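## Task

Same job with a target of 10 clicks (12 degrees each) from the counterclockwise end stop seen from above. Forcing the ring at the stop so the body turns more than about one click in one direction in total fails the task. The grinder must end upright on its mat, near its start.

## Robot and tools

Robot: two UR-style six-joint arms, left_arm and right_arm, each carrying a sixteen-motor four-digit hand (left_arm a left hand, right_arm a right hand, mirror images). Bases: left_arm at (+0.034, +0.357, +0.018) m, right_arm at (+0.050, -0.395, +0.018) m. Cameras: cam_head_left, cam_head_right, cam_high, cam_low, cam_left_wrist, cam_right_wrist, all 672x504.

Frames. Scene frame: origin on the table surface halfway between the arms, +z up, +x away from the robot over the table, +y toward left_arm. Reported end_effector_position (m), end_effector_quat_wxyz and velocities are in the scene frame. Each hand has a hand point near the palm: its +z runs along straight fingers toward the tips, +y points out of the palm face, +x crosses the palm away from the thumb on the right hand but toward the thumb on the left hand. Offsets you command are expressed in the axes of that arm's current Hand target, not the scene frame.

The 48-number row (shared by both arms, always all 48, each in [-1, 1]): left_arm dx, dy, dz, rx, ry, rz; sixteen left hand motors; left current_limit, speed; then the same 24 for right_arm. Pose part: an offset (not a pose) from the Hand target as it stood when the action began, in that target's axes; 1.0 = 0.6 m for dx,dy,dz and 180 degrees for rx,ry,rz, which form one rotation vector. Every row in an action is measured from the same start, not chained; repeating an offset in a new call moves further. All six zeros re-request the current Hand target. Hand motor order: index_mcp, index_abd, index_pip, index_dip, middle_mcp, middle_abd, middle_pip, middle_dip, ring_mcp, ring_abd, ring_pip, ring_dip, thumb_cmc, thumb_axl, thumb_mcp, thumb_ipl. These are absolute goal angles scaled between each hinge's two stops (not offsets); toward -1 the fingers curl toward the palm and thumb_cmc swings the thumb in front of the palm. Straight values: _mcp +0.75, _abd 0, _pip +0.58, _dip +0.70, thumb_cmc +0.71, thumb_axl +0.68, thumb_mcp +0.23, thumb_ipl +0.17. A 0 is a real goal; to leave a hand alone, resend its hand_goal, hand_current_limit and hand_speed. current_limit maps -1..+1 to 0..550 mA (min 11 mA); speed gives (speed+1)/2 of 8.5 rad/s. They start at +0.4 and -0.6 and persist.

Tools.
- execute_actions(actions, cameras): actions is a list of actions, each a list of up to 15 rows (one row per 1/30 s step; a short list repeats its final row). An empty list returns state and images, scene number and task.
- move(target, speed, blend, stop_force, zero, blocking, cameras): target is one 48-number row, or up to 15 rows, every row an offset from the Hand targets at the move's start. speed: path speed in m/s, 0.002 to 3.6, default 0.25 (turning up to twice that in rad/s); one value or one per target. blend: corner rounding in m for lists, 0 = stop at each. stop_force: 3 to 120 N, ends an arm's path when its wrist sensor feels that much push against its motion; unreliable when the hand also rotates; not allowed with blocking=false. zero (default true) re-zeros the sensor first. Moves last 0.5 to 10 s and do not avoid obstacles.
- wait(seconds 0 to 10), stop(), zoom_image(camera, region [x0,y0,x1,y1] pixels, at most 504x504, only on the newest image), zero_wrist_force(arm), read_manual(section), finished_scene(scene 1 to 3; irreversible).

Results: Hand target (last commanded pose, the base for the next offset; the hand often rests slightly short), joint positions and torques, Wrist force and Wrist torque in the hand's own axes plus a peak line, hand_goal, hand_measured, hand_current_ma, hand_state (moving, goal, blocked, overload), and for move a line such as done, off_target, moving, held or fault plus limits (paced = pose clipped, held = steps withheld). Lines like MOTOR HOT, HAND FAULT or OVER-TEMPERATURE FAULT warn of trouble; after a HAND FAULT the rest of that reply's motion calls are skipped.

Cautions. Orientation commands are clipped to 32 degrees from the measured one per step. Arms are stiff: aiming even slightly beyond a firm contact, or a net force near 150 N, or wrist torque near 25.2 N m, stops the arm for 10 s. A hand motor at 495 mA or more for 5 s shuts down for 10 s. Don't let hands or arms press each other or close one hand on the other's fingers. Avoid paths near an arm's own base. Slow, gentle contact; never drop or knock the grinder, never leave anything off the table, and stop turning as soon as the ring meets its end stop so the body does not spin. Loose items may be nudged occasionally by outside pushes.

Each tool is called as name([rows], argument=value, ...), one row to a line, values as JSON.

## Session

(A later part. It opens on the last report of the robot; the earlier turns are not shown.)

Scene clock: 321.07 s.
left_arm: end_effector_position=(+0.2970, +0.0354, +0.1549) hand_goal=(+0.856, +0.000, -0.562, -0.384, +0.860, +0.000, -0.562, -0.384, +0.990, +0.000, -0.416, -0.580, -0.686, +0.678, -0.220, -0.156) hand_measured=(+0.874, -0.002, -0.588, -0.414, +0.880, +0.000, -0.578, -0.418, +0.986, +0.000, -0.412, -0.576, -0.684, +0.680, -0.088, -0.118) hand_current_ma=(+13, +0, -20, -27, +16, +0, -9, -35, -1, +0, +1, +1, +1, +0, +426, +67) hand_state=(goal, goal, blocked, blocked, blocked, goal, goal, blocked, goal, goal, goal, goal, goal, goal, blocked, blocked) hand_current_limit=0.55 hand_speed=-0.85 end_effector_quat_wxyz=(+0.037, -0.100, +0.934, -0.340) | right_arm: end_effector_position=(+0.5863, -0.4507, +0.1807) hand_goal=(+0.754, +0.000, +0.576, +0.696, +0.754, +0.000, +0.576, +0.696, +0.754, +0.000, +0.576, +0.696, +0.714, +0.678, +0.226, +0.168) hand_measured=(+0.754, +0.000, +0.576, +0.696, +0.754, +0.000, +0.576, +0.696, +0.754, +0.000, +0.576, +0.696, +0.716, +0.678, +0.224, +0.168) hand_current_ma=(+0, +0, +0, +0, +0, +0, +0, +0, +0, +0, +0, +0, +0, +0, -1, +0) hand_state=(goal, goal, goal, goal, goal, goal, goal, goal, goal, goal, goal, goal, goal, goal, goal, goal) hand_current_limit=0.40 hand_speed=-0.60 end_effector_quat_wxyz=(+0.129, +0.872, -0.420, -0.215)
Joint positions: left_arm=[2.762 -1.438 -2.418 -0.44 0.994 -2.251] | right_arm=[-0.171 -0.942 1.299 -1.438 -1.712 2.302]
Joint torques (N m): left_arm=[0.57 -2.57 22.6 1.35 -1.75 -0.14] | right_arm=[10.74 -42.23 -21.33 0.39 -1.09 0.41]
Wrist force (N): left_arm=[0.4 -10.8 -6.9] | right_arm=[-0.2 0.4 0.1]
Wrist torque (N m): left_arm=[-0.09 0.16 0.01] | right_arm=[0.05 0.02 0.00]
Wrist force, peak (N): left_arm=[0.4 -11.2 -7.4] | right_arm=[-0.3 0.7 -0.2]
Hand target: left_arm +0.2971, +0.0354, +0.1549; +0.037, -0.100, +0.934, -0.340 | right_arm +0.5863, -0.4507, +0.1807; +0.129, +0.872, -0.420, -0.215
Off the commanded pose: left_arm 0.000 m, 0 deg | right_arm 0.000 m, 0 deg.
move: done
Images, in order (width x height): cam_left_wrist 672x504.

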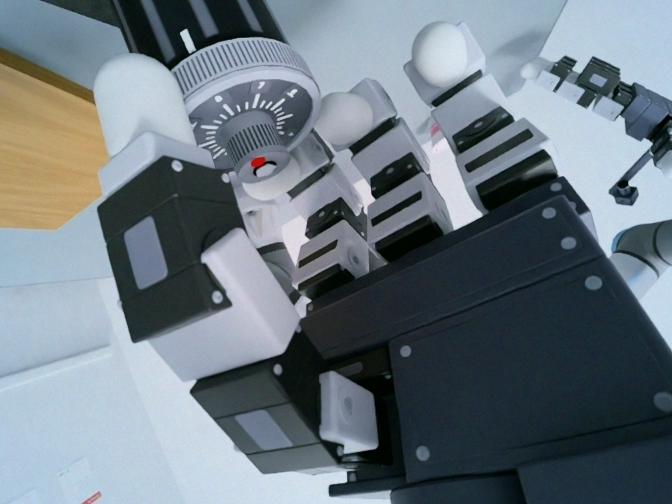

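Net 23, normal.

move(target=[0,0.0001,0.00015,0,-0.0429,-0.0511, 0.855,0,-0.562,-0.384,0.86,0,-0.562,-0.384,0.99,0,-0.416,-0.58,-0.686,0.678,-0.22,-0.157,0.55,-0.85, 0,0,0,0,0,0, 0.754,0,0.576,0.696,0.754,0,0.576,0.696,0.754,0,0.576,0.696,0.714,0.678,0.226,0.168,0.4,-0.6], speed=0.12, cameras=["cam_left_wrist"])

zoom_image(camera="cam_left_wrist", region=[150, 0, 350, 200])

Scene clock: 325.93 s.
left_arm: end_effector_position=(+0.2970, +0.0354, +0.1547) hand_goal=(+0.856, +0.000, -0.562, -0.384, +0.860, +0.000, -0.562, -0.384, +0.990, +0.000, -0.416, -0.580, -0.686, +0.678, -0.220, -0.156) hand_measured=(+0.874, -0.002, -0.588, -0.414, +0.880, +0.000, -0.578, -0.418, +0.986, +0.000, -0.412, -0.576, -0.682, +0.680, -0.088, -0.118) hand_current_ma=(+14, +0, -21, -29, +15, +0, -9, -34, -1, +0, +1, +1, +1, +0, +426, +68) hand_state=(goal, goal, blocked, blocked, goal, goal, goal, blocked, goal, goal, goal, goal, goal, goal, blocked, blocked) hand_current_limit=0.55 hand_speed=-0.85 end_effector_quat_wxyz=(+0.072, -0.197, +0.919, -0.334) | right_arm: end_effector_position=(+0.5863, -0.4507, +0.1807) hand_goal=(+0.754, +0.000, +0.576, +0.696, +0.754, +0.000, +0.576, +0.696, +0.754, +0.000, +0.576, +0.696, +0.714, +0.678, +0.226, +0.168) hand_measured=(+0.754, +0.000, +0.576, +0.696, +0.754, +0.000, +0.576, +0.696, +0.754, +0.000, +0.576, +0.696, +0.716, +0.678, +0.224, +0.168) hand_current_ma=(+0, +0, +0, +0, +0, +0, +0, +0, +0, +0, +0, +0, +0, +0, -1, +0) hand_state=(goal, goal, goal, goal, goal, goal, goal, goal, goal, goal, goal, goal, goal, goal, goal, goal) hand_current_limit=0.40 hand_speed=-0.60 end_effector_quat_wxyz=(+0.129, +0.872, -0.420, -0.215)
Joint positions: left_arm=[2.74 -1.442 -2.451 -0.283 1.1 -2.488] | right_arm=[-0.171 -0.942 1.299 -1.438 -1.712 2.302]
Joint torques (N m): left_arm=[10.76 1.4 23.35 1 -1.53 -0.06] | right_arm=[11.57 -42.9 -21.18 0.4 -1.15 0.45]
Wrist force (N): left_arm=[0.4 -10.2 -6.2] | right_arm=[-0.4 0.4 0.1]
Wrist torque (N m): left_arm=[-0.04 0.22 0.00] | right_arm=[0.05 0.05 -0.03]
Wrist force, peak (N): left_arm=[0.5 -10.9 -6.7] | right_arm=[-0.3 0.1 -0.8]
Hand target: left_arm +0.2971, +0.0354, +0.1548; +0.072, -0.197, +0.919, -0.334 | right_arm +0.5863, -0.4507, +0.1807; +0.129, +0.872, -0.420, -0.215
Off the commanded pose: left_arm 0.000 m, 0 deg | right_arm 0.000 m, 0 deg.
move: done
Images, in order (width x height): cam_left_wrist 672x504.

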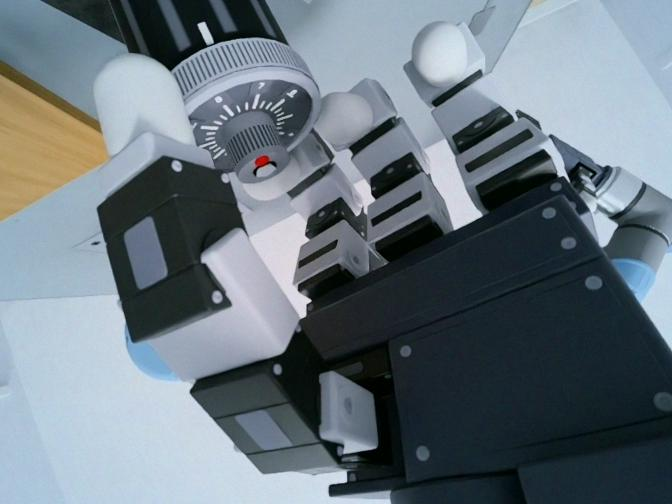

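Scaled by 2.520.

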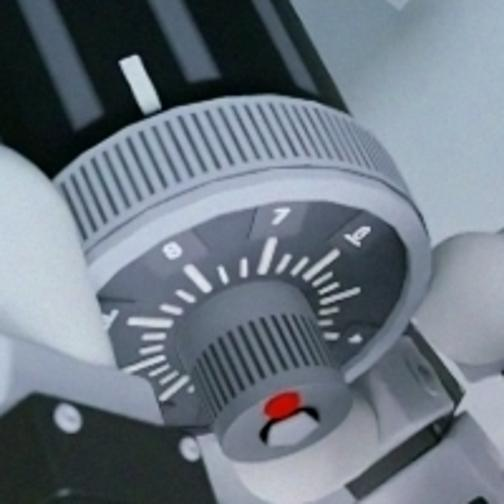

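move(target=[0,0.0002,0.00025,0,-0.0429,-0.0511, 0.855,0,-0.562,-0.384,0.86,0,-0.562,-0.384,0.99,0,-0.416,-0.58,-0.686,0.678,-0.22,-0.157,0.55,-0.85, 0,0,0,0,0,0, 0.754,0,0.576,0.696,0.754,0,0.576,0.696,0.754,0,0.576,0.696,0.714,0.678,0.226,0.168,0.4,-0.6], speed=0.12, cameras=["cam_left_wrist"])

zoom_image(camera="cam_left_wrist", region=[150, 0, 350, 200])

Scene clock: 330.50 s.
left_arm: end_effector_position=(+0.2970, +0.0354, +0.1545) hand_goal=(+0.856, +0.000, -0.562, -0.384, +0.860, +0.000, -0.562, -0.384, +0.990, +0.000, -0.416, -0.580, -0.686, +0.678, -0.220, -0.156) hand_measured=(+0.874, -0.002, -0.588, -0.416, +0.878, +0.000, -0.576, -0.418, +0.986, +0.000, -0.412, -0.576, -0.682, +0.680, -0.088, -0.116) hand_current_ma=(+13, +0, -22, -30, +13, +0, -8, -35, -1, +0, +1, +1, +1, +0, +426, +70) hand_state=(goal, goal, blocked, blocked, goal, goal, goal, blocked, goal, goal, goal, goal, goal, goal, blocked, blocked) hand_current_limit=0.55 hand_speed=-0.85 end_effector_quat_wxyz=(+0.107, -0.292, +0.893, -0.325) | right_arm: end_effector_position=(+0.5863, -0.4507, +0.1807) hand_goal=(+0.754, +0.000, +0.576, +0.696, +0.754, +0.000, +0.576, +0.696, +0.754, +0.000, +0.576, +0.696, +0.714, +0.678, +0.226, +0.168) hand_measured=(+0.754, +0.000, +0.576, +0.696, +0.754, +0.000, +0.576, +0.696, +0.754, +0.000, +0.576, +0.696, +0.716, +0.678, +0.224, +0.168) hand_current_ma=(+0, +0, +0, +0, +0, +0, +0, +0, +0, +0, +0, +0, +0, +0, -1, +0) hand_state=(goal, goal, goal, goal, goal, goal, goal, goal, goal, goal, goal, goal, goal, goal, goal, goal) hand_current_limit=0.40 hand_speed=-0.60 end_effector_quat_wxyz=(+0.129, +0.872, -0.420, -0.215)
Joint positions: left_arm=[2.706 -1.448 -2.473 -0.167 1.234 -2.71] | right_arm=[-0.171 -0.942 1.299 -1.438 -1.712 2.302]
Joint torques (N m): left_arm=[11.87 2.31 20.59 0.4 -1.2 0.13] | right_arm=[11.63 -42.24 -21.06 0.3 -1.14 0.52]
Wrist force (N): left_arm=[0.1 -10.6 -7.3] | right_arm=[-0.5 0.2 -0.4]
Wrist torque (N m): left_arm=[-0.04 0.27 -0.03] | right_arm=[0.05 0.08 -0.03]
Wrist force, peak (N): left_arm=[0.5 -10.7 -7.2] | right_arm=[-0.4 0.7 -0.1]
Hand target: left_arm +0.2971, +0.0354, +0.1546; +0.107, -0.292, +0.893, -0.325 | right_arm +0.5863, -0.4507, +0.1807; +0.129, +0.872, -0.420, -0.215
Off the commanded pose: left_arm 0.000 m, 0 deg | right_arm 0.000 m, 0 deg.
move: done
Images, in order (width x height): cam_left_wrist 672x504.

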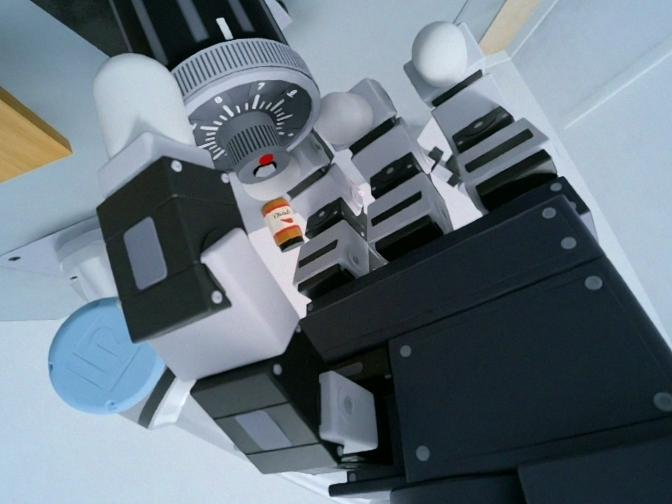

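Scaled by 2.520.

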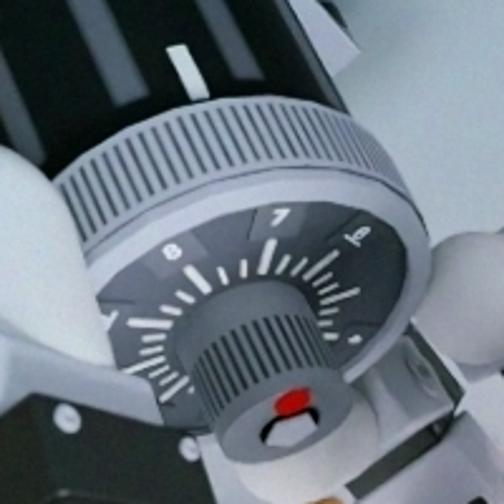

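Net 25.

move(target=[0,0.0002,0.00025,0,-0.0429,-0.0511, 0.855,0,-0.562,-0.384,0.86,0,-0.562,-0.384,0.99,0,-0.416,-0.58,-0.686,0.678,-0.22,-0.157,0.55,-0.85, 0,0,0,0,0,0, 0.754,0,0.576,0.696,0.754,0,0.576,0.696,0.754,0,0.576,0.696,0.714,0.678,0.226,0.168,0.4,-0.6], speed=0.12, cameras=["cam_left_wrist"])

zoom_image(camera="cam_left_wrist", region=[150, 0, 350, 200])

Scene clock: 334.27 s.
left_arm: end_effector_position=(+0.2970, +0.0354, +0.1544) hand_goal=(+0.856, +0.000, -0.562, -0.384, +0.860, +0.000, -0.562, -0.384, +0.990, +0.000, -0.416, -0.580, -0.686, +0.678, -0.220, -0.156) hand_measured=(+0.874, -0.004, -0.590, -0.418, +0.878, +0.000, -0.576, -0.420, +0.986, +0.000, -0.412, -0.576, -0.682, +0.680, -0.088, -0.116) hand_current_ma=(+13, +0, -23, -32, +13, +0, -8, -37, -1, +0, +1, +1, +1, +0, +426, +70) hand_state=(goal, goal, blocked, blocked, goal, goal, goal, blocked, goal, goal, goal, goal, goal, goal, blocked, blocked) hand_current_limit=0.55 hand_speed=-0.85 end_effector_quat_wxyz=(+0.140, -0.384, +0.858, -0.312) | right_arm: end_effector_position=(+0.5863, -0.4507, +0.1807) hand_goal=(+0.754, +0.000, +0.576, +0.696, +0.754, +0.000, +0.576, +0.696, +0.754, +0.000, +0.576, +0.696, +0.714, +0.678, +0.226, +0.168) hand_measured=(+0.754, +0.000, +0.576, +0.696, +0.754, +0.000, +0.576, +0.696, +0.754, +0.000, +0.576, +0.696, +0.716, +0.678, +0.224, +0.168) hand_current_ma=(+0, +0, +0, +0, +0, +0, +0, +0, +0, +0, +0, +0, +0, +0, -1, +0) hand_state=(goal, goal, goal, goal, goal, goal, goal, goal, goal, goal, goal, goal, goal, goal, goal, goal) hand_current_limit=0.40 hand_speed=-0.60 end_effector_quat_wxyz=(+0.129, +0.872, -0.420, -0.215)
Joint positions: left_arm=[2.66 -1.455 -2.484 -0.095 1.389 -2.919] | right_arm=[-0.171 -0.942 1.299 -1.438 -1.712 2.302]
Joint torques (N m): left_arm=[11.14 3.99 13.25 0.19 -0.96 0.19] | right_arm=[11.58 -42.62 -21.43 0.33 -1.26 0.31]
Wrist force (N): left_arm=[0.0 -9.9 -6.7] | right_arm=[-0.2 0.4 0.1]
Wrist torque (N m): left_arm=[0.03 0.29 -0.06] | right_arm=[0.04 0.03 -0.01]
Wrist force, peak (N): left_arm=[0.4 -10.7 -7.3] | right_arm=[-0.3 0.4 -0.6]
Hand target: left_arm +0.2971, +0.0354, +0.1544; +0.140, -0.384, +0.858, -0.312 | right_arm +0.5863, -0.4507, +0.1807; +0.129, +0.872, -0.420, -0.215
Off the commanded pose: left_arm 0.000 m, 0 deg | right_arm 0.000 m, 0 deg.
move: done
Images, in order (width x height): cam_left_wrist 672x504.

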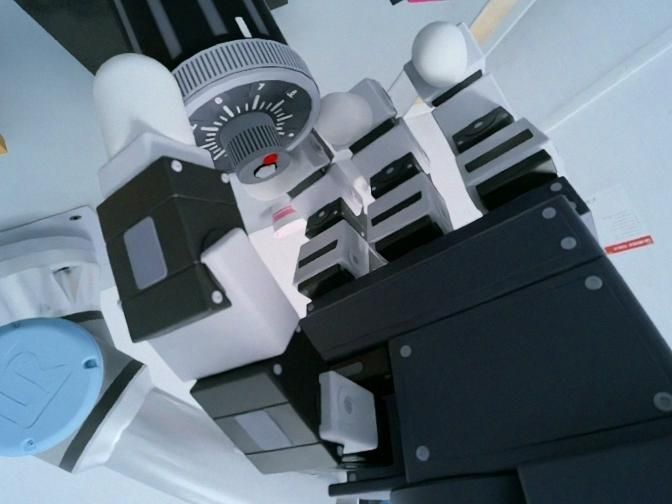

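Scaled by 2.520.

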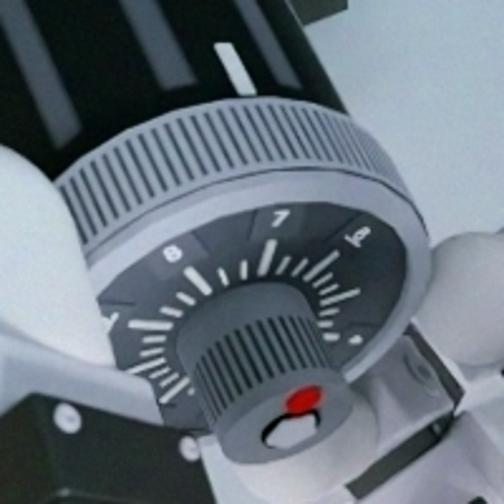

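move(target=[0,0.0002,0.00025,0,-0.0429,-0.0511, 0.855,0,-0.562,-0.384,0.86,0,-0.562,-0.384,0.99,0,-0.416,-0.58,-0.686,0.678,-0.22,-0.157,0.55,-0.85, 0,0,0,0,0,0, 0.754,0,0.576,0.696,0.754,0,0.576,0.696,0.754,0,0.576,0.696,0.714,0.678,0.226,0.168,0.4,-0.6], speed=0.12, cameras=["cam_left_wrist"])

zoom_image(camera="cam_left_wrist", region=[150, 0, 350, 200])

Scene clock: 338.63 s.
left_arm: end_effector_position=(+0.2971, +0.0354, +0.1542) hand_goal=(+0.856, +0.000, -0.562, -0.384, +0.860, +0.000, -0.562, -0.384, +0.990, +0.000, -0.416, -0.580, -0.686, +0.678, -0.220, -0.156) hand_measured=(+0.874, -0.004, -0.590, -0.418, +0.878, +0.000, -0.578, -0.420, +0.986, +0.000, -0.412, -0.576, -0.682, +0.680, -0.088, -0.116) hand_current_ma=(+13, +0, -24, -35, +12, +0, -9, -37, -1, +0, +1, +1, +1, +0, +426, +72) hand_state=(goal, goal, blocked, blocked, goal, goal, goal, blocked, goal, goal, goal, goal, goal, goal, blocked, blocked) hand_current_limit=0.55 hand_speed=-0.85 end_effector_quat_wxyz=(+0.172, -0.471, +0.813, -0.296) | right_arm: end_effector_position=(+0.5863, -0.4507, +0.1807) hand_goal=(+0.754, +0.000, +0.576, +0.696, +0.754, +0.000, +0.576, +0.696, +0.754, +0.000, +0.576, +0.696, +0.714, +0.678, +0.226, +0.168) hand_measured=(+0.754, +0.000, +0.576, +0.696, +0.754, +0.000, +0.576, +0.696, +0.754, +0.000, +0.576, +0.696, +0.716, +0.678, +0.224, +0.168) hand_current_ma=(+0, +0, +0, +0, +0, +0, +0, +0, +0, +0, +0, +0, +0, +0, -1, +0) hand_state=(goal, goal, goal, goal, goal, goal, goal, goal, goal, goal, goal, goal, goal, goal, goal, goal) hand_current_limit=0.40 hand_speed=-0.60 end_effector_quat_wxyz=(+0.129, +0.872, -0.420, -0.215)
Joint positions: left_arm=[2.606 -1.463 -2.484 -0.067 1.557 -3.124] | right_arm=[-0.171 -0.942 1.299 -1.438 -1.712 2.302]
Joint torques (N m): left_arm=[11.5 4.61 20.69 0.23 -0.96 0.24] | right_arm=[12.45 -43.1 -21.55 0.31 -1.17 0.54]
Wrist force (N): left_arm=[0.6 -9.1 -5.8] | right_arm=[-0.3 0.2 -0.3]
Wrist torque (N m): left_arm=[0.05 0.19 -0.01] | right_arm=[0.05 0.05 -0.03]
Wrist force, peak (N): left_arm=[0.5 -10.4 -7.7] | right_arm=[-0.7 0.4 0.1]
Hand target: left_arm +0.2971, +0.0354, +0.1542; +0.172, -0.471, +0.813, -0.296 | right_arm +0.5863, -0.4507, +0.1807; +0.129, +0.872, -0.420, -0.215
Off the commanded pose: left_arm 0.000 m, 0 deg | right_arm 0.000 m, 0 deg.
move: done
Images, in order (width x height): cam_left_wrist 672x504.

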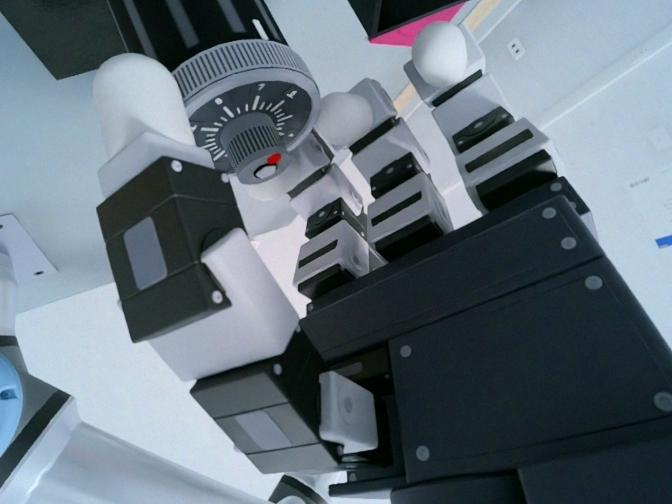

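Scaled by 2.520.

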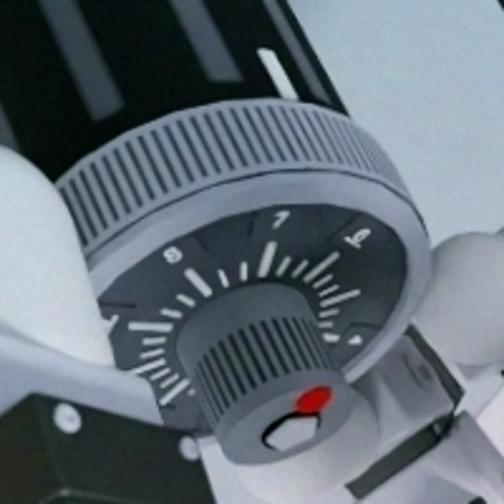

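move(target=[0,0.0004,0.0005,0,-0.0429,-0.0511, 0.855,0,-0.562,-0.384,0.86,0,-0.562,-0.384,0.99,0,-0.416,-0.58,-0.686,0.678,-0.22,-0.157,0.55,-0.85, 0,0,0,0,0,0, 0.754,0,0.576,0.696,0.754,0,0.576,0.696,0.754,0,0.576,0.696,0.714,0.678,0.226,0.168,0.4,-0.6], speed=0.12, cameras=["cam_left_wrist"])

zoom_image(camera="cam_left_wrist", region=[150, 0, 350, 200])

Scene clock: 342.60 s.
left_arm: end_effector_position=(+0.2971, +0.0353, +0.1539) hand_goal=(+0.856, +0.000, -0.562, -0.384, +0.860, +0.000, -0.562, -0.384, +0.990, +0.000, -0.416, -0.580, -0.686, +0.678, -0.220, -0.156) hand_measured=(+0.872, -0.004, -0.592, -0.420, +0.876, +0.000, -0.580, -0.420, +0.986, +0.000, -0.412, -0.576, -0.684, +0.680, -0.088, -0.116) hand_current_ma=(+10, -1, -26, -36, +11, +0, -10, -38, -1, +0, +1, +1, +0, +0, +426, +75) hand_state=(goal, goal, blocked, blocked, goal, goal, goal, blocked, goal, goal, goal, goal, goal, goal, blocked, blocked) hand_current_limit=0.55 hand_speed=-0.85 end_effector_quat_wxyz=(+0.202, -0.554, +0.759, -0.276) | right_arm: end_effector_position=(+0.5863, -0.4507, +0.1807) hand_goal=(+0.754, +0.000, +0.576, +0.696, +0.754, +0.000, +0.576, +0.696, +0.754, +0.000, +0.576, +0.696, +0.714, +0.678, +0.226, +0.168) hand_measured=(+0.754, +0.000, +0.576, +0.696, +0.754, +0.000, +0.576, +0.696, +0.754, +0.000, +0.576, +0.696, +0.716, +0.678, +0.224, +0.168) hand_current_ma=(+0, +0, +0, +0, +0, +0, +0, +0, +0, +0, +0, +0, +0, +0, -1, +0) hand_state=(goal, goal, goal, goal, goal, goal, goal, goal, goal, goal, goal, goal, goal, goal, goal, goal) hand_current_limit=0.40 hand_speed=-0.60 end_effector_quat_wxyz=(+0.129, +0.872, -0.420, -0.215)
Joint positions: left_arm=[2.548 -1.472 -2.474 -0.083 1.729 -3.33] | right_arm=[-0.171 -0.942 1.299 -1.438 -1.712 2.302]
Joint torques (N m): left_arm=[11.12 4.44 10.88 2.77 -0.77 0.24] | right_arm=[12.63 -42.54 -21.27 0.26 -1.27 0.49]
Wrist force (N): left_arm=[0.7 -9.5 -6.8] | right_arm=[-0.2 0.2 -0.2]
Wrist torque (N m): left_arm=[0.05 0.20 0.00] | right_arm=[0.05 0.03 -0.01]
Wrist force, peak (N): left_arm=[0.7 -10.3 -7.7] | right_arm=[-0.3 0.5 -0.5]
Hand target: left_arm +0.2971, +0.0354, +0.1539; +0.202, -0.554, +0.759, -0.276 | right_arm +0.5863, -0.4507, +0.1807; +0.129, +0.872, -0.420, -0.215
Off the commanded pose: left_arm 0.000 m, 0 deg | right_arm 0.000 m, 0 deg.
move: done
Images, in order (width x height): cam_left_wrist 672x504.

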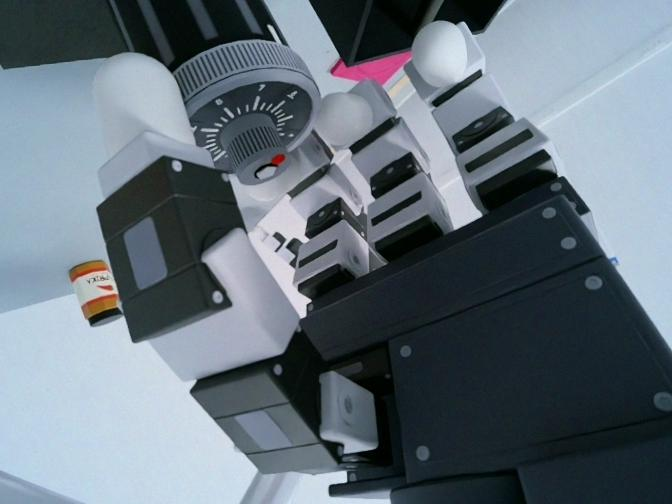

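Scaled by 2.520.

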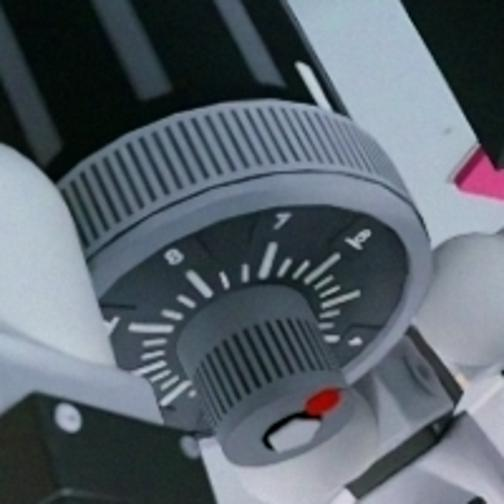

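Net 28 normal.

move(target=[0,0.0002,0.0003,0,-0.0429,-0.0511, 0.855,0,-0.562,-0.384,0.86,0,-0.562,-0.384,0.99,0,-0.416,-0.58,-0.686,0.678,-0.22,-0.157,0.55,-0.85, 0,0,0,0,0,0, 0.754,0,0.576,0.696,0.754,0,0.576,0.696,0.754,0,0.576,0.696,0.714,0.678,0.226,0.168,0.4,-0.6], speed=0.12, cameras=["cam_left_wrist"])

zoom_image(camera="cam_left_wrist", region=[150, 0, 350, 200])

Scene clock: 348.27 s.
left_arm: end_effector_position=(+0.2972, +0.0353, +0.1537) hand_goal=(+0.856, +0.000, -0.562, -0.384, +0.860, +0.000, -0.562, -0.384, +0.990, +0.000, -0.416, -0.580, -0.686, +0.678, -0.220, -0.156) hand_measured=(+0.872, -0.004, -0.592, -0.420, +0.876, +0.002, -0.580, -0.420, +0.986, +0.000, -0.412, -0.576, -0.682, +0.680, -0.088, -0.114) hand_current_ma=(+10, -1, -28, -36, +10, +0, -10, -38, -1, +0, +1, +1, +1, +0, +426, +77) hand_state=(goal, goal, blocked, blocked, goal, goal, goal, blocked, goal, goal, goal, goal, goal, goal, blocked, blocked) hand_current_limit=0.55 hand_speed=-0.85 end_effector_quat_wxyz=(+0.230, -0.630, +0.697, -0.254) | right_arm: end_effector_position=(+0.5863, -0.4507, +0.1807) hand_goal=(+0.754, +0.000, +0.576, +0.696, +0.754, +0.000, +0.576, +0.696, +0.754, +0.000, +0.576, +0.696, +0.714, +0.678, +0.226, +0.168) hand_measured=(+0.754, +0.000, +0.576, +0.696, +0.754, +0.000, +0.576, +0.696, +0.754, +0.000, +0.576, +0.696, +0.716, +0.678, +0.224, +0.168) hand_current_ma=(+0, +0, +0, +0, +0, +0, +0, +0, +0, +0, +0, +0, +0, +0, -1, +0) hand_state=(goal, goal, goal, goal, goal, goal, goal, goal, goal, goal, goal, goal, goal, goal, goal, goal) hand_current_limit=0.40 hand_speed=-0.60 end_effector_quat_wxyz=(+0.129, +0.872, -0.420, -0.215)
Joint positions: left_arm=[2.491 -1.479 -2.454 -0.148 1.892 -3.547] | right_arm=[-0.171 -0.942 1.299 -1.438 -1.712 2.302]
Joint torques (N m): left_arm=[11.51 2.47 4.98 2.74 -0.88 0.13] | right_arm=[12.51 -42.9 -20.94 0.38 -1.25 0.54]
Wrist force (N): left_arm=[0.6 -9.1 -5.9] | right_arm=[-0.4 0.1 0.1]
Wrist torque (N m): left_arm=[-0.01 0.23 0.00] | right_arm=[0.00 0.06 -0.02]
Wrist force, peak (N): left_arm=[1.1 -10.4 -7.9] | right_arm=[-0.6 0.6 -0.3]
Hand target: left_arm +0.2972, +0.0354, +0.1537; +0.230, -0.630, +0.697, -0.254 | right_arm +0.5863, -0.4507, +0.1807; +0.129, +0.872, -0.420, -0.215
Off the commanded pose: left_arm 0.000 m, 0 deg | right_arm 0.000 m, 0 deg.
move: done
Images, in order (width x height): cam_left_wrist 672x504.

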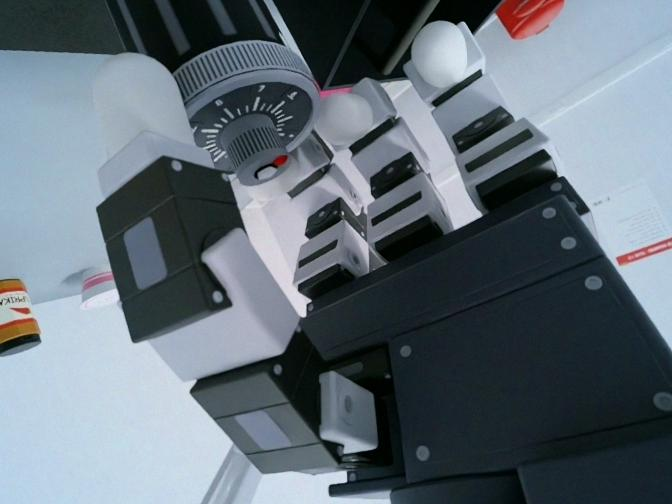

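Scaled by 2.520.

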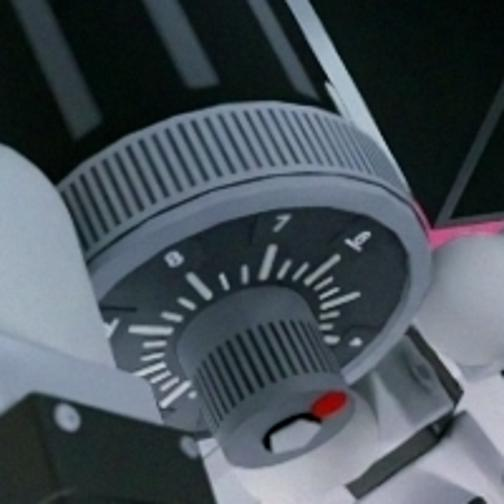

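Net 29.

move(target=[0,0.0003,0.0004,0,-0.0429,-0.0511, 0.855,0,-0.562,-0.384,0.86,0,-0.562,-0.384,0.99,0,-0.416,-0.58,-0.686,0.678,-0.22,-0.157,0.55,-0.85, 0,0,0,0,0,0, 0.754,0,0.576,0.696,0.754,0,0.576,0.696,0.754,0,0.576,0.696,0.714,0.678,0.226,0.168,0.4,-0.6], speed=0.12, cameras=["cam_left_wrist"])

zoom_image(camera="cam_left_wrist", region=[150, 0, 350, 200])

Scene clock: 353.27 s.
left_arm: end_effector_position=(+0.2972, +0.0353, +0.1534) hand_goal=(+0.856, +0.000, -0.562, -0.384, +0.860, +0.000, -0.562, -0.384, +0.990, +0.000, -0.416, -0.580, -0.686, +0.678, -0.220, -0.156) hand_measured=(+0.872, -0.004, -0.594, -0.420, +0.876, +0.002, -0.580, -0.422, +0.986, +0.000, -0.412, -0.576, -0.684, +0.680, -0.088, -0.114) hand_current_ma=(+10, -1, -30, -37, +9, +0, -11, -40, -1, +0, +1, +1, +1, +0, +426, +79) hand_state=(goal, goal, blocked, blocked, goal, goal, goal, blocked, goal, goal, goal, goal, goal, goal, blocked, blocked) hand_current_limit=0.55 hand_speed=-0.85 end_effector_quat_wxyz=(-0.255, +0.700, -0.627, +0.228) | right_arm: end_effector_position=(+0.5863, -0.4507, +0.1807) hand_goal=(+0.754, +0.000, +0.576, +0.696, +0.754, +0.000, +0.576, +0.696, +0.754, +0.000, +0.576, +0.696, +0.714, +0.678, +0.226, +0.168) hand_measured=(+0.754, +0.000, +0.576, +0.696, +0.754, +0.000, +0.576, +0.696, +0.754, +0.000, +0.576, +0.696, +0.716, +0.678, +0.224, +0.168) hand_current_ma=(+0, +0, +0, +0, +0, +0, +0, +0, +0, +0, +0, +0, +0, +0, -1, +0) hand_state=(goal, goal, goal, goal, goal, goal, goal, goal, goal, goal, goal, goal, goal, goal, goal, goal) hand_current_limit=0.40 hand_speed=-0.60 end_effector_quat_wxyz=(+0.129, +0.872, -0.420, -0.215)
Joint positions: left_arm=[2.44 -1.482 -2.425 -0.264 2.037 -3.783] | right_arm=[-0.171 -0.942 1.299 -1.438 -1.712 2.302]
Joint torques (N m): left_arm=[11.39 -0.93 3.47 2.41 -1.16 -0.15] | right_arm=[12.9 -42.87 -20.63 0.35 -1.19 0.5]
Wrist force (N): left_arm=[0.5 -9.0 -5.9] | right_arm=[-0.6 0.2 -0.1]
Wrist torque (N m): left_arm=[0.00 0.23 0.00] | right_arm=[0.04 0.08 -0.04]
Wrist force, peak (N): left_arm=[0.8 -10.6 -7.9] | right_arm=[-0.5 0.4 -0.5]
Hand target: left_arm +0.2972, +0.0354, +0.1534; -0.255, +0.700, -0.627, +0.228 | right_arm +0.5863, -0.4507, +0.1807; +0.129, +0.872, -0.420, -0.215
Off the commanded pose: left_arm 0.000 m, 0 deg | right_arm 0.000 m, 0 deg.
move: done
Images, in order (width x height): cam_left_wrist 672x504.

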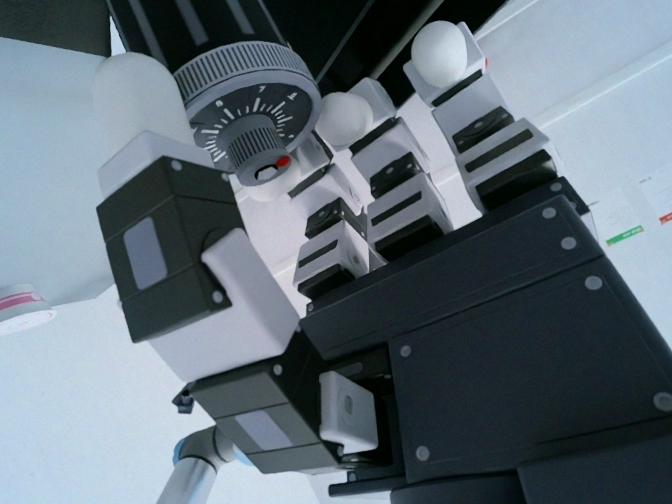

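Scaled by 2.520.

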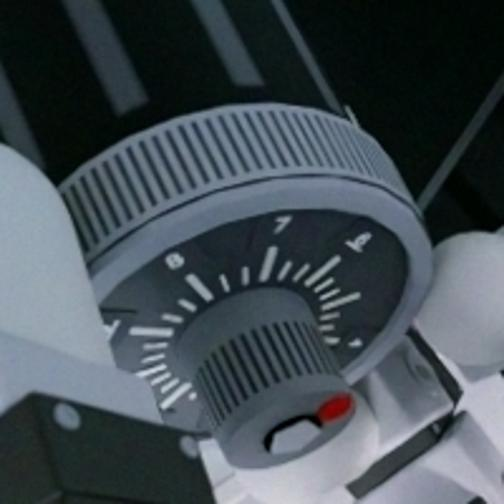

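move(target=[0,0.0003,0.0004,0,-0.0429,-0.0511, 0.855,0,-0.562,-0.384,0.86,0,-0.562,-0.384,0.99,0,-0.416,-0.58,-0.686,0.678,-0.22,-0.157,0.55,-0.85, 0,0,0,0,0,0, 0.754,0,0.576,0.696,0.754,0,0.576,0.696,0.754,0,0.576,0.696,0.714,0.678,0.226,0.168,0.4,-0.6], speed=0.12, cameras=["cam_left_wrist"])

zoom_image(camera="cam_left_wrist", region=[150, 0, 350, 200])

Scene clock: 358.50 s.
left_arm: end_effector_position=(+0.2972, +0.0353, +0.1531) hand_goal=(+0.856, +0.000, -0.562, -0.384, +0.860, +0.000, -0.562, -0.384, +0.990, +0.000, -0.416, -0.580, -0.686, +0.678, -0.220, -0.156) hand_measured=(+0.870, -0.004, -0.596, -0.420, +0.874, +0.002, -0.582, -0.422, +0.986, +0.000, -0.412, -0.576, -0.684, +0.680, -0.088, -0.114) hand_current_ma=(+9, -1, -33, -39, +9, +0, -13, -42, -1, +0, +1, +1, +1, +0, +426, +82) hand_state=(goal, goal, blocked, blocked, goal, goal, goal, blocked, goal, goal, goal, goal, goal, goal, blocked, blocked) hand_current_limit=0.55 hand_speed=-0.85 end_effector_quat_wxyz=(-0.278, +0.761, -0.550, +0.201) | right_arm: end_effector_position=(+0.5863, -0.4507, +0.1807) hand_goal=(+0.754, +0.000, +0.576, +0.696, +0.754, +0.000, +0.576, +0.696, +0.754, +0.000, +0.576, +0.696, +0.714, +0.678, +0.226, +0.168) hand_measured=(+0.754, +0.000, +0.576, +0.696, +0.754, +0.000, +0.576, +0.696, +0.754, +0.000, +0.576, +0.696, +0.716, +0.678, +0.224, +0.168) hand_current_ma=(+0, +0, +0, +0, +0, +0, +0, +0, +0, +0, +0, +0, +0, +0, -1, +0) hand_state=(goal, goal, goal, goal, goal, goal, goal, goal, goal, goal, goal, goal, goal, goal, goal, goal) hand_current_limit=0.40 hand_speed=-0.60 end_effector_quat_wxyz=(+0.129, +0.872, -0.420, -0.215)
Joint positions: left_arm=[2.397 -1.482 -2.386 -0.433 2.154 -4.042] | right_arm=[-0.171 -0.942 1.299 -1.438 -1.712 2.302]
Joint torques (N m): left_arm=[11.75 25.02 3.82 1.66 -1.37 -0.59] | right_arm=[12.71 -42.38 -21.04 0.35 -1.17 0.61]
Wrist force (N): left_arm=[0.2 -8.9 -5.7] | right_arm=[-0.2 0.2 -0.2]
Wrist torque (N m): left_arm=[0.00 0.23 -0.03] | right_arm=[0.04 0.03 -0.01]
Wrist force, peak (N): left_arm=[0.6 -10.9 -8.5] | right_arm=[-0.5 0.4 -0.5]
Hand target: left_arm +0.2972, +0.0354, +0.1531; -0.278, +0.761, -0.550, +0.200 | right_arm +0.5863, -0.4507, +0.1807; +0.129, +0.872, -0.420, -0.215
Off the commanded pose: left_arm 0.000 m, 0 deg | right_arm 0.000 m, 0 deg.
move: done
Images, in order (width x height): cam_left_wrist 672x504.

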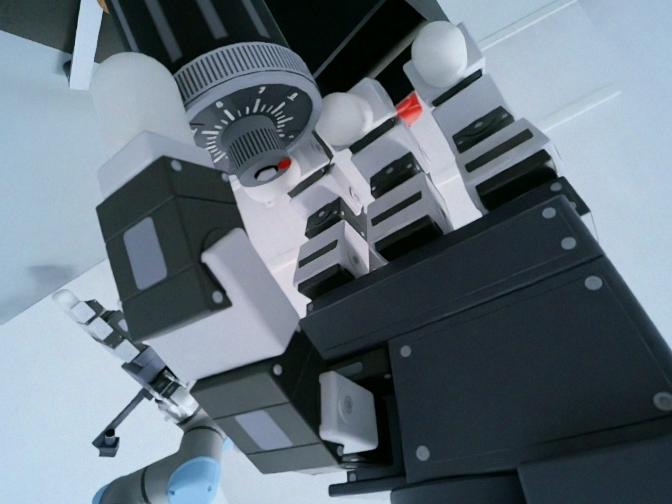

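Scaled by 2.520.

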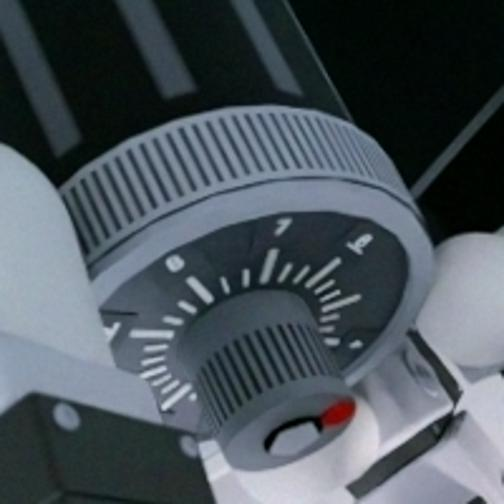

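move(target=[0,0.0003,0.0004,0,-0.0429,-0.0511, 0.855,0,-0.562,-0.384,0.86,0,-0.562,-0.384,0.99,0,-0.416,-0.58,-0.686,0.678,-0.22,-0.157,0.55,-0.85, 0,0,0,0,0,0, 0.754,0,0.576,0.696,0.754,0,0.576,0.696,0.754,0,0.576,0.696,0.714,0.678,0.226,0.168,0.4,-0.6], speed=0.12, cameras=["cam_left_wrist"])

zoom_image(camera="cam_left_wrist", region=[150, 0, 350, 200])

Scene clock: 363.70 s.
left_arm: end_effector_position=(+0.2972, +0.0353, +0.1528) hand_goal=(+0.856, +0.000, -0.562, -0.384, +0.860, +0.000, -0.562, -0.384, +0.990, +0.000, -0.416, -0.580, -0.686, +0.678, -0.220, -0.156) hand_measured=(+0.856, -0.010, -0.598, -0.420, +0.886, +0.000, -0.584, -0.432, +0.986, +0.000, -0.412, -0.576, -0.700, +0.668, -0.088, -0.108) hand_current_ma=(+0, -3, -36, -39, +24, +0, -16, -58, -1, +0, +1, +1, -7, -6, +426, +101) hand_state=(goal, goal, blocked, blocked, blocked, goal, blocked, blocked, goal, goal, goal, goal, goal, goal, blocked, blocked) hand_current_limit=0.55 hand_speed=-0.85 end_effector_quat_wxyz=(-0.297, +0.815, -0.468, +0.171) | right_arm: end_effector_position=(+0.5863, -0.4507, +0.1807) hand_goal=(+0.754, +0.000, +0.576, +0.696, +0.754, +0.000, +0.576, +0.696, +0.754, +0.000, +0.576, +0.696, +0.714, +0.678, +0.226, +0.168) hand_measured=(+0.754, +0.000, +0.576, +0.696, +0.754, +0.000, +0.576, +0.696, +0.754, +0.000, +0.576, +0.696, +0.716, +0.678, +0.224, +0.168) hand_current_ma=(+0, +0, +0, +0, +0, +0, +0, +0, +0, +0, +0, +0, +0, +0, -1, +0) hand_state=(goal, goal, goal, goal, goal, goal, goal, goal, goal, goal, goal, goal, goal, goal, goal, goal) hand_current_limit=0.40 hand_speed=-0.60 end_effector_quat_wxyz=(+0.129, +0.872, -0.420, -0.215)
Joint positions: left_arm=[2.365 -1.481 -2.336 -0.649 2.233 -4.324] | right_arm=[-0.171 -0.942 1.299 -1.438 -1.712 2.302]
Joint torques (N m): left_arm=[10.25 0.96 5.75 1.5 -1.82 -0.71] | right_arm=[12.7 -43.05 -21.42 0.34 -1.32 0.58]
Wrist force (N): left_arm=[0.6 -8.0 -2.6] | right_arm=[0.0 0.4 0.0]
Wrist torque (N m): left_arm=[0.24 0.24 0.10] | right_arm=[0.06 0.01 0.01]
Wrist force, peak (N): left_arm=[0.4 -10.6 -7.7] | right_arm=[-0.5 0.5 -0.2]
Hand target: left_arm +0.2972, +0.0354, +0.1528; -0.297, +0.815, -0.468, +0.170 | right_arm +0.5863, -0.4507, +0.1807; +0.129, +0.872, -0.420, -0.215
Off the commanded pose: left_arm 0.000 m, 0 deg | right_arm 0.000 m, 0 deg.
move: done
Images, in order (width x height): cam_left_wrist 672x504.

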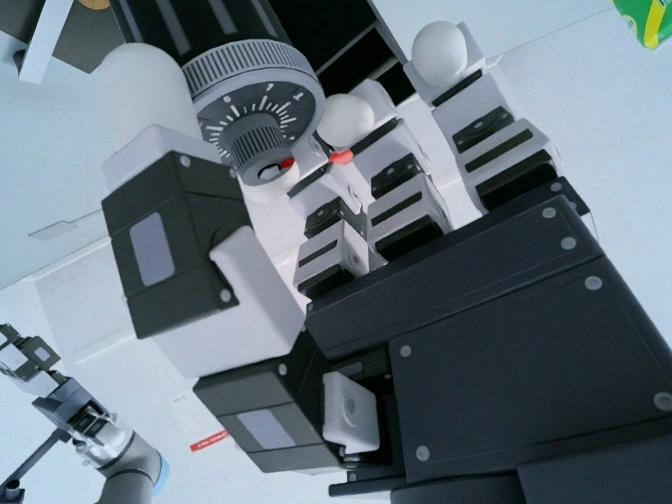

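Scaled by 2.520.

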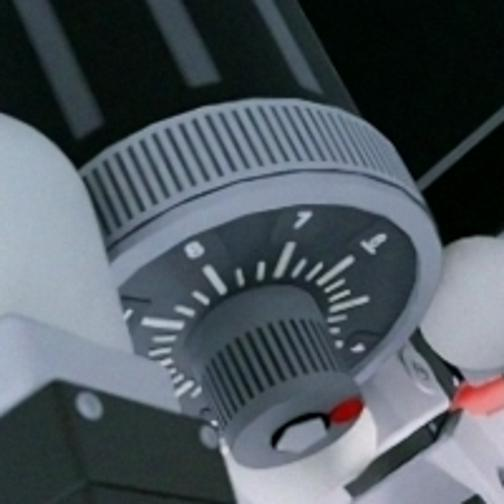

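move(target=[0,0.0002,0.0003,0,0.0429,0.0511, 0.855,0,-0.562,-0.384,0.86,0,-0.562,-0.384,0.99,0,-0.416,-0.58,-0.686,0.678,-0.22,-0.157,0.55,-0.85, 0,0,0,0,0,0, 0.754,0,0.576,0.696,0.754,0,0.576,0.696,0.754,0,0.576,0.696,0.714,0.678,0.226,0.168,0.4,-0.6], speed=0.12, cameras=["cam_left_wrist"])

zoom_image(camera="cam_left_wrist", region=[150, 0, 350, 200])

Scene clock: 378.83 s.
left_arm: end_effector_position=(+0.2972, +0.0355, +0.1524) hand_goal=(+0.856, +0.000, -0.562, -0.384, +0.860, +0.000, -0.562, -0.384, +0.990, +0.000, -0.416, -0.580, -0.686, +0.678, -0.220, -0.156) hand_measured=(+0.876, -0.008, -0.602, -0.426, +0.860, +0.006, -0.584, -0.426, +0.986, +0.000, -0.412, -0.576, -0.670, +0.688, -0.088, -0.108) hand_current_ma=(+15, -3, -45, -49, +0, +1, -16, -48, -1, +0, +1, +1, +10, +6, +426, +101) hand_state=(blocked, goal, blocked, blocked, goal, goal, blocked, blocked, goal, goal, goal, goal, goal, goal, blocked, blocked) hand_current_limit=0.55 hand_speed=-0.85 end_effector_quat_wxyz=(-0.278, +0.761, -0.550, +0.200) | right_arm: end_effector_position=(+0.5863, -0.4507, +0.1807) hand_goal=(+0.754, +0.000, +0.576, +0.696, +0.754, +0.000, +0.576, +0.696, +0.754, +0.000, +0.576, +0.696, +0.714, +0.678, +0.226, +0.168) hand_measured=(+0.754, +0.000, +0.576, +0.696, +0.754, +0.000, +0.576, +0.696, +0.754, +0.000, +0.576, +0.696, +0.716, +0.678, +0.224, +0.168) hand_current_ma=(+0, +0, +0, +0, +0, +0, +0, +0, +0, +0, +0, +0, +0, +0, -1, +0) hand_state=(goal, goal, goal, goal, goal, goal, goal, goal, goal, goal, goal, goal, goal, goal, goal, goal) hand_current_limit=0.40 hand_speed=-0.60 end_effector_quat_wxyz=(+0.129, +0.872, -0.420, -0.215)
Joint positions: left_arm=[2.398 -1.483 -2.387 -0.431 2.154 -4.042] | right_arm=[-0.171 -0.942 1.299 -1.438 -1.712 2.302]
Joint torques (N m): left_arm=[-10.85 6.99 21.9 1.48 2.38 1.12] | right_arm=[12.84 -42.4 -20.93 0.34 -1.32 0.55]
Wrist force (N): left_arm=[-0.3 -10.8 -6.3] | right_arm=[-0.4 0.3 -0.2]
Wrist torque (N m): left_arm=[-0.08 0.19 0.04] | right_arm=[0.06 0.07 -0.03]
Wrist force, peak (N): left_arm=[-0.3 -11.8 -7.3] | right_arm=[-0.2 0.9 0.0]
Hand target: left_arm +0.2972, +0.0354, +0.1525; -0.278, +0.761, -0.550, +0.200 | right_arm +0.5863, -0.4507, +0.1807; +0.129, +0.872, -0.420, -0.215
Off the commanded pose: left_arm 0.000 m, 0 deg | right_arm 0.000 m, 0 deg.
move: done
Images, in order (width x height): cam_left_wrist 672x504.

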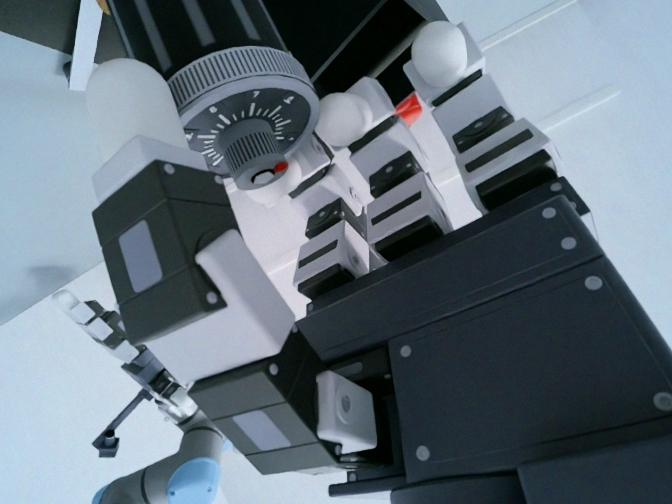

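Scaled by 2.520.

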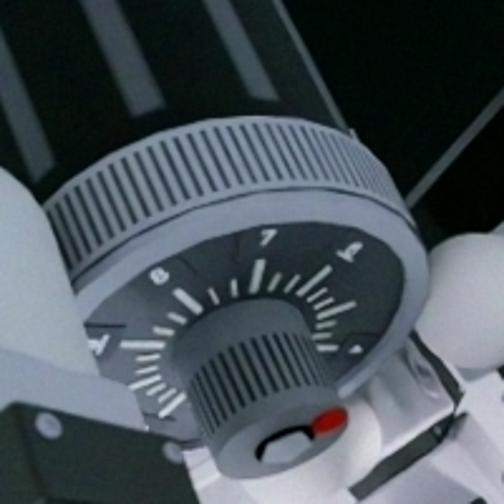

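move(target=[0,0.0002,0.0003,0,0.2143,0.2553, 0.855,0,-0.562,-0.384,0.86,0,-0.562,-0.384,0.99,0,-0.416,-0.58,-0.686,0.678,-0.22,-0.157,0.55,-0.85, 0,0,0,0,0,0, 0.754,0,0.576,0.696,0.754,0,0.576,0.696,0.754,0,0.576,0.696,0.714,0.678,0.226,0.168,0.4,-0.6], speed=0.14, cameras=["cam_left_wrist"])

zoom_image(camera="cam_left_wrist", region=[150, 0, 350, 200])

Scene clock: 405.20 s.
left_arm: end_effector_position=(+0.2973, +0.0355, +0.1523) hand_goal=(+0.856, +0.000, -0.562, -0.384, +0.860, +0.000, -0.562, -0.384, +0.990, +0.000, -0.416, -0.580, -0.686, +0.678, -0.220, -0.156) hand_measured=(+0.876, -0.008, -0.604, -0.426, +0.862, +0.006, -0.588, -0.428, +0.986, +0.000, -0.412, -0.576, -0.670, +0.688, -0.088, -0.108) hand_current_ma=(+15, -2, -47, -50, +0, +2, -22, -54, -1, +0, +1, +1, +9, +5, +426, +101) hand_state=(goal, goal, blocked, blocked, goal, goal, blocked, blocked, goal, goal, goal, goal, goal, goal, blocked, blocked) hand_current_limit=0.55 hand_speed=-0.85 end_effector_quat_wxyz=(+0.140, -0.384, +0.857, -0.312) | right_arm: end_effector_position=(+0.5863, -0.4507, +0.1807) hand_goal=(+0.754, +0.000, +0.576, +0.696, +0.754, +0.000, +0.576, +0.696, +0.754, +0.000, +0.576, +0.696, +0.714, +0.678, +0.226, +0.168) hand_measured=(+0.754, +0.000, +0.576, +0.696, +0.754, +0.000, +0.576, +0.696, +0.754, +0.000, +0.576, +0.696, +0.716, +0.678, +0.224, +0.168) hand_current_ma=(+0, +0, +0, +0, +0, +0, +0, +0, +0, +0, +0, +0, +0, +0, -1, +0) hand_state=(goal, goal, goal, goal, goal, goal, goal, goal, goal, goal, goal, goal, goal, goal, goal, goal) hand_current_limit=0.40 hand_speed=-0.60 end_effector_quat_wxyz=(+0.129, +0.872, -0.420, -0.215)
Joint positions: left_arm=[2.661 -1.461 -2.486 -0.086 1.39 -2.92] | right_arm=[-0.171 -0.942 1.299 -1.438 -1.712 2.302]
Joint torques (N m): left_arm=[-10.9 15.71 20.62 2.68 1.39 0.62] | right_arm=[12.75 -42.21 -20.99 0.3 -1.18 0.65]
Wrist force (N): left_arm=[-0.5 -10.8 -6.6] | right_arm=[-0.2 0.2 -0.2]
Wrist torque (N m): left_arm=[-0.03 0.17 0.05] | right_arm=[0.04 0.03 -0.01]
Wrist force, peak (N): left_arm=[-0.6 -11.7 -8.0] | right_arm=[-0.3 0.2 -0.7]
Hand target: left_arm +0.2973, +0.0354, +0.1523; +0.140, -0.384, +0.858, -0.312 | right_arm +0.5863, -0.4507, +0.1807; +0.129, +0.872, -0.420, -0.215
Off the commanded pose: left_arm 0.000 m, 0 deg | right_arm 0.000 m, 0 deg.
move: done
Images, in order (width x height): cam_left_wrist 672x504.

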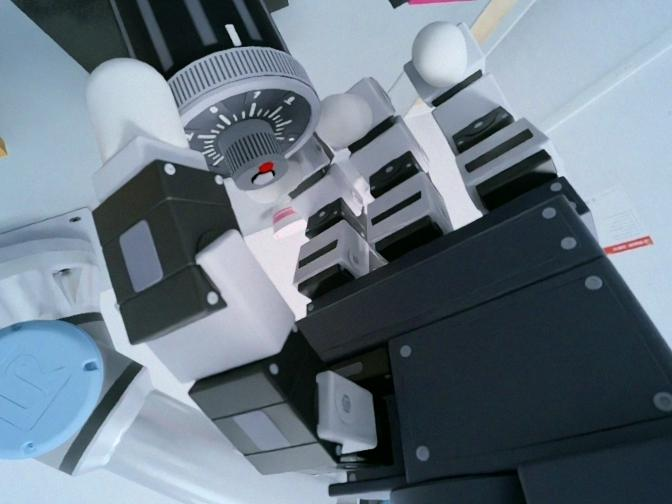

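Scaled by 2.520.

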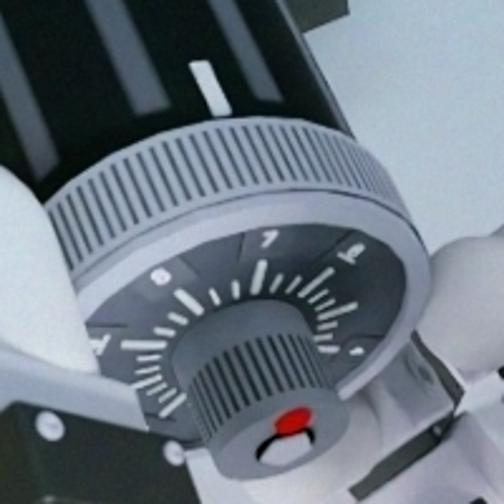

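move([
  [0,0.0002,0.0003,0,0.2143,0.2553, 0.855,0,-0.562,-0.384,0.86,0,-0.562,-0.384,0.99,0,-0.416,-0.58,-0.686,0.678,-0.22,-0.157,0.55,-0.85, 0,0,0,0,0,0, 0.754,0,0.576,0.696,0.754,0,0.576,0.696,0.754,0,0.576,0.696,0.714,0.678,0.226,0.168,0.4,-0.6],
  [0,0.0002,0.0003,0,0.1946,0.2319, 0.855,0,-0.562,-0.384,0.86,0,-0.562,-0.384,0.99,0,-0.416,-0.58,-0.686,0.678,-0.22,-0.157,0.55,-0.85, 0,0,0,0,0,0, 0.754,0,0.576,0.696,0.754,0,0.576,0.696,0.754,0,0.576,0.696,0.714,0.678,0.226,0.168,0.4,-0.6],
], speed=[0.14,0.08], cameras=["cam_left_wrist"])

zoom_image(camera="cam_left_wrist", region=[150, 0, 350, 200])

Scene clock: 419.30 s.
left_arm: end_effector_position=(+0.2973, +0.0355, +0.1521) hand_goal=(+0.856, +0.000, -0.562, -0.384, +0.860, +0.000, -0.562, -0.384, +0.990, +0.000, -0.416, -0.580, -0.686, +0.678, -0.220, -0.156) hand_measured=(+0.872, -0.008, -0.604, -0.426, +0.870, +0.008, -0.590, -0.432, +0.986, +0.000, -0.412, -0.576, -0.680, +0.682, -0.088, -0.108) hand_current_ma=(+11, -2, -47, -50, +4, +2, -25, -59, -1, +0, +1, +1, +2, +1, +426, +101) hand_state=(goal, goal, blocked, blocked, goal, goal, blocked, blocked, goal, goal, goal, goal, goal, goal, blocked, blocked) hand_current_limit=0.55 hand_speed=-0.85 end_effector_quat_wxyz=(-0.018, +0.051, +0.938, -0.341) | right_arm: end_effector_position=(+0.5863, -0.4507, +0.1807) hand_goal=(+0.754, +0.000, +0.576, +0.696, +0.754, +0.000, +0.576, +0.696, +0.754, +0.000, +0.576, +0.696, +0.714, +0.678, +0.226, +0.168) hand_measured=(+0.754, +0.000, +0.576, +0.696, +0.754, +0.000, +0.576, +0.696, +0.754, +0.000, +0.576, +0.696, +0.716, +0.678, +0.224, +0.168) hand_current_ma=(+0, +0, +0, +0, +0, +0, +0, +0, +0, +0, +0, +0, +0, +0, -1, +0) hand_state=(goal, goal, goal, goal, goal, goal, goal, goal, goal, goal, goal, goal, goal, goal, goal, goal) hand_current_limit=0.40 hand_speed=-0.60 end_effector_quat_wxyz=(+0.129, +0.872, -0.420, -0.215)
Joint positions: left_arm=[2.771 -1.447 -2.347 -0.733 0.895 -1.86] | right_arm=[-0.171 -0.942 1.299 -1.438 -1.712 2.302]
Joint torques (N m): left_arm=[-2.48 17.44 23.07 0.77 -1.69 0.59] | right_arm=[12.3 -42.18 -21.48 0.44 -1.18 0.6]
Wrist force (N): left_arm=[-0.7 -11.1 -7.2] | right_arm=[-0.3 0.1 -0.2]
Wrist torque (N m): left_arm=[0.04 0.19 -0.04] | right_arm=[0.03 0.05 -0.03]
Wrist force, peak (N): left_arm=[-0.7 -11.2 -8.2] | right_arm=[-0.8 0.1 -0.1]
Hand target: left_arm +0.2973, +0.0354, +0.1521; -0.018, +0.051, +0.938, -0.341 | right_arm +0.5863, -0.4507, +0.1807; +0.129, +0.872, -0.420, -0.215
Off the commanded pose: left_arm 0.000 m, 0 deg | right_arm 0.000 m, 0 deg.
move: done
Images, in order (width x height): cam_left_wrist 672x504.

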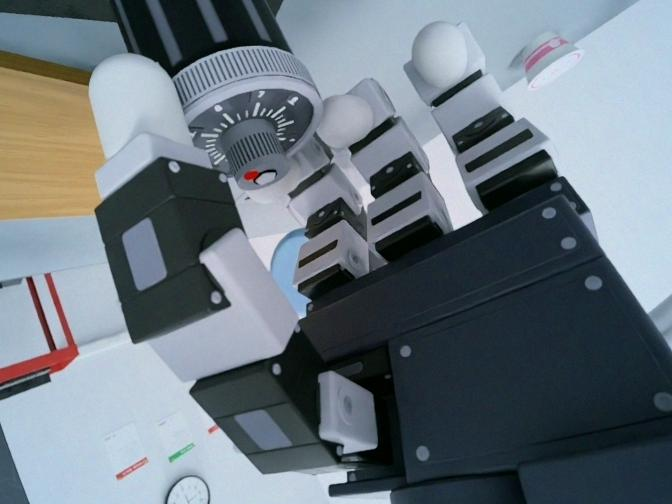

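Scaled by 2.520.

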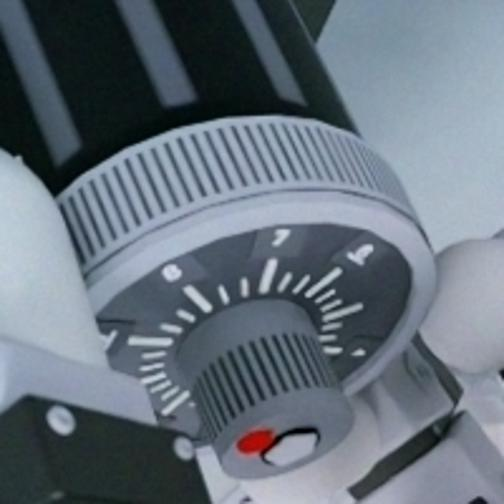

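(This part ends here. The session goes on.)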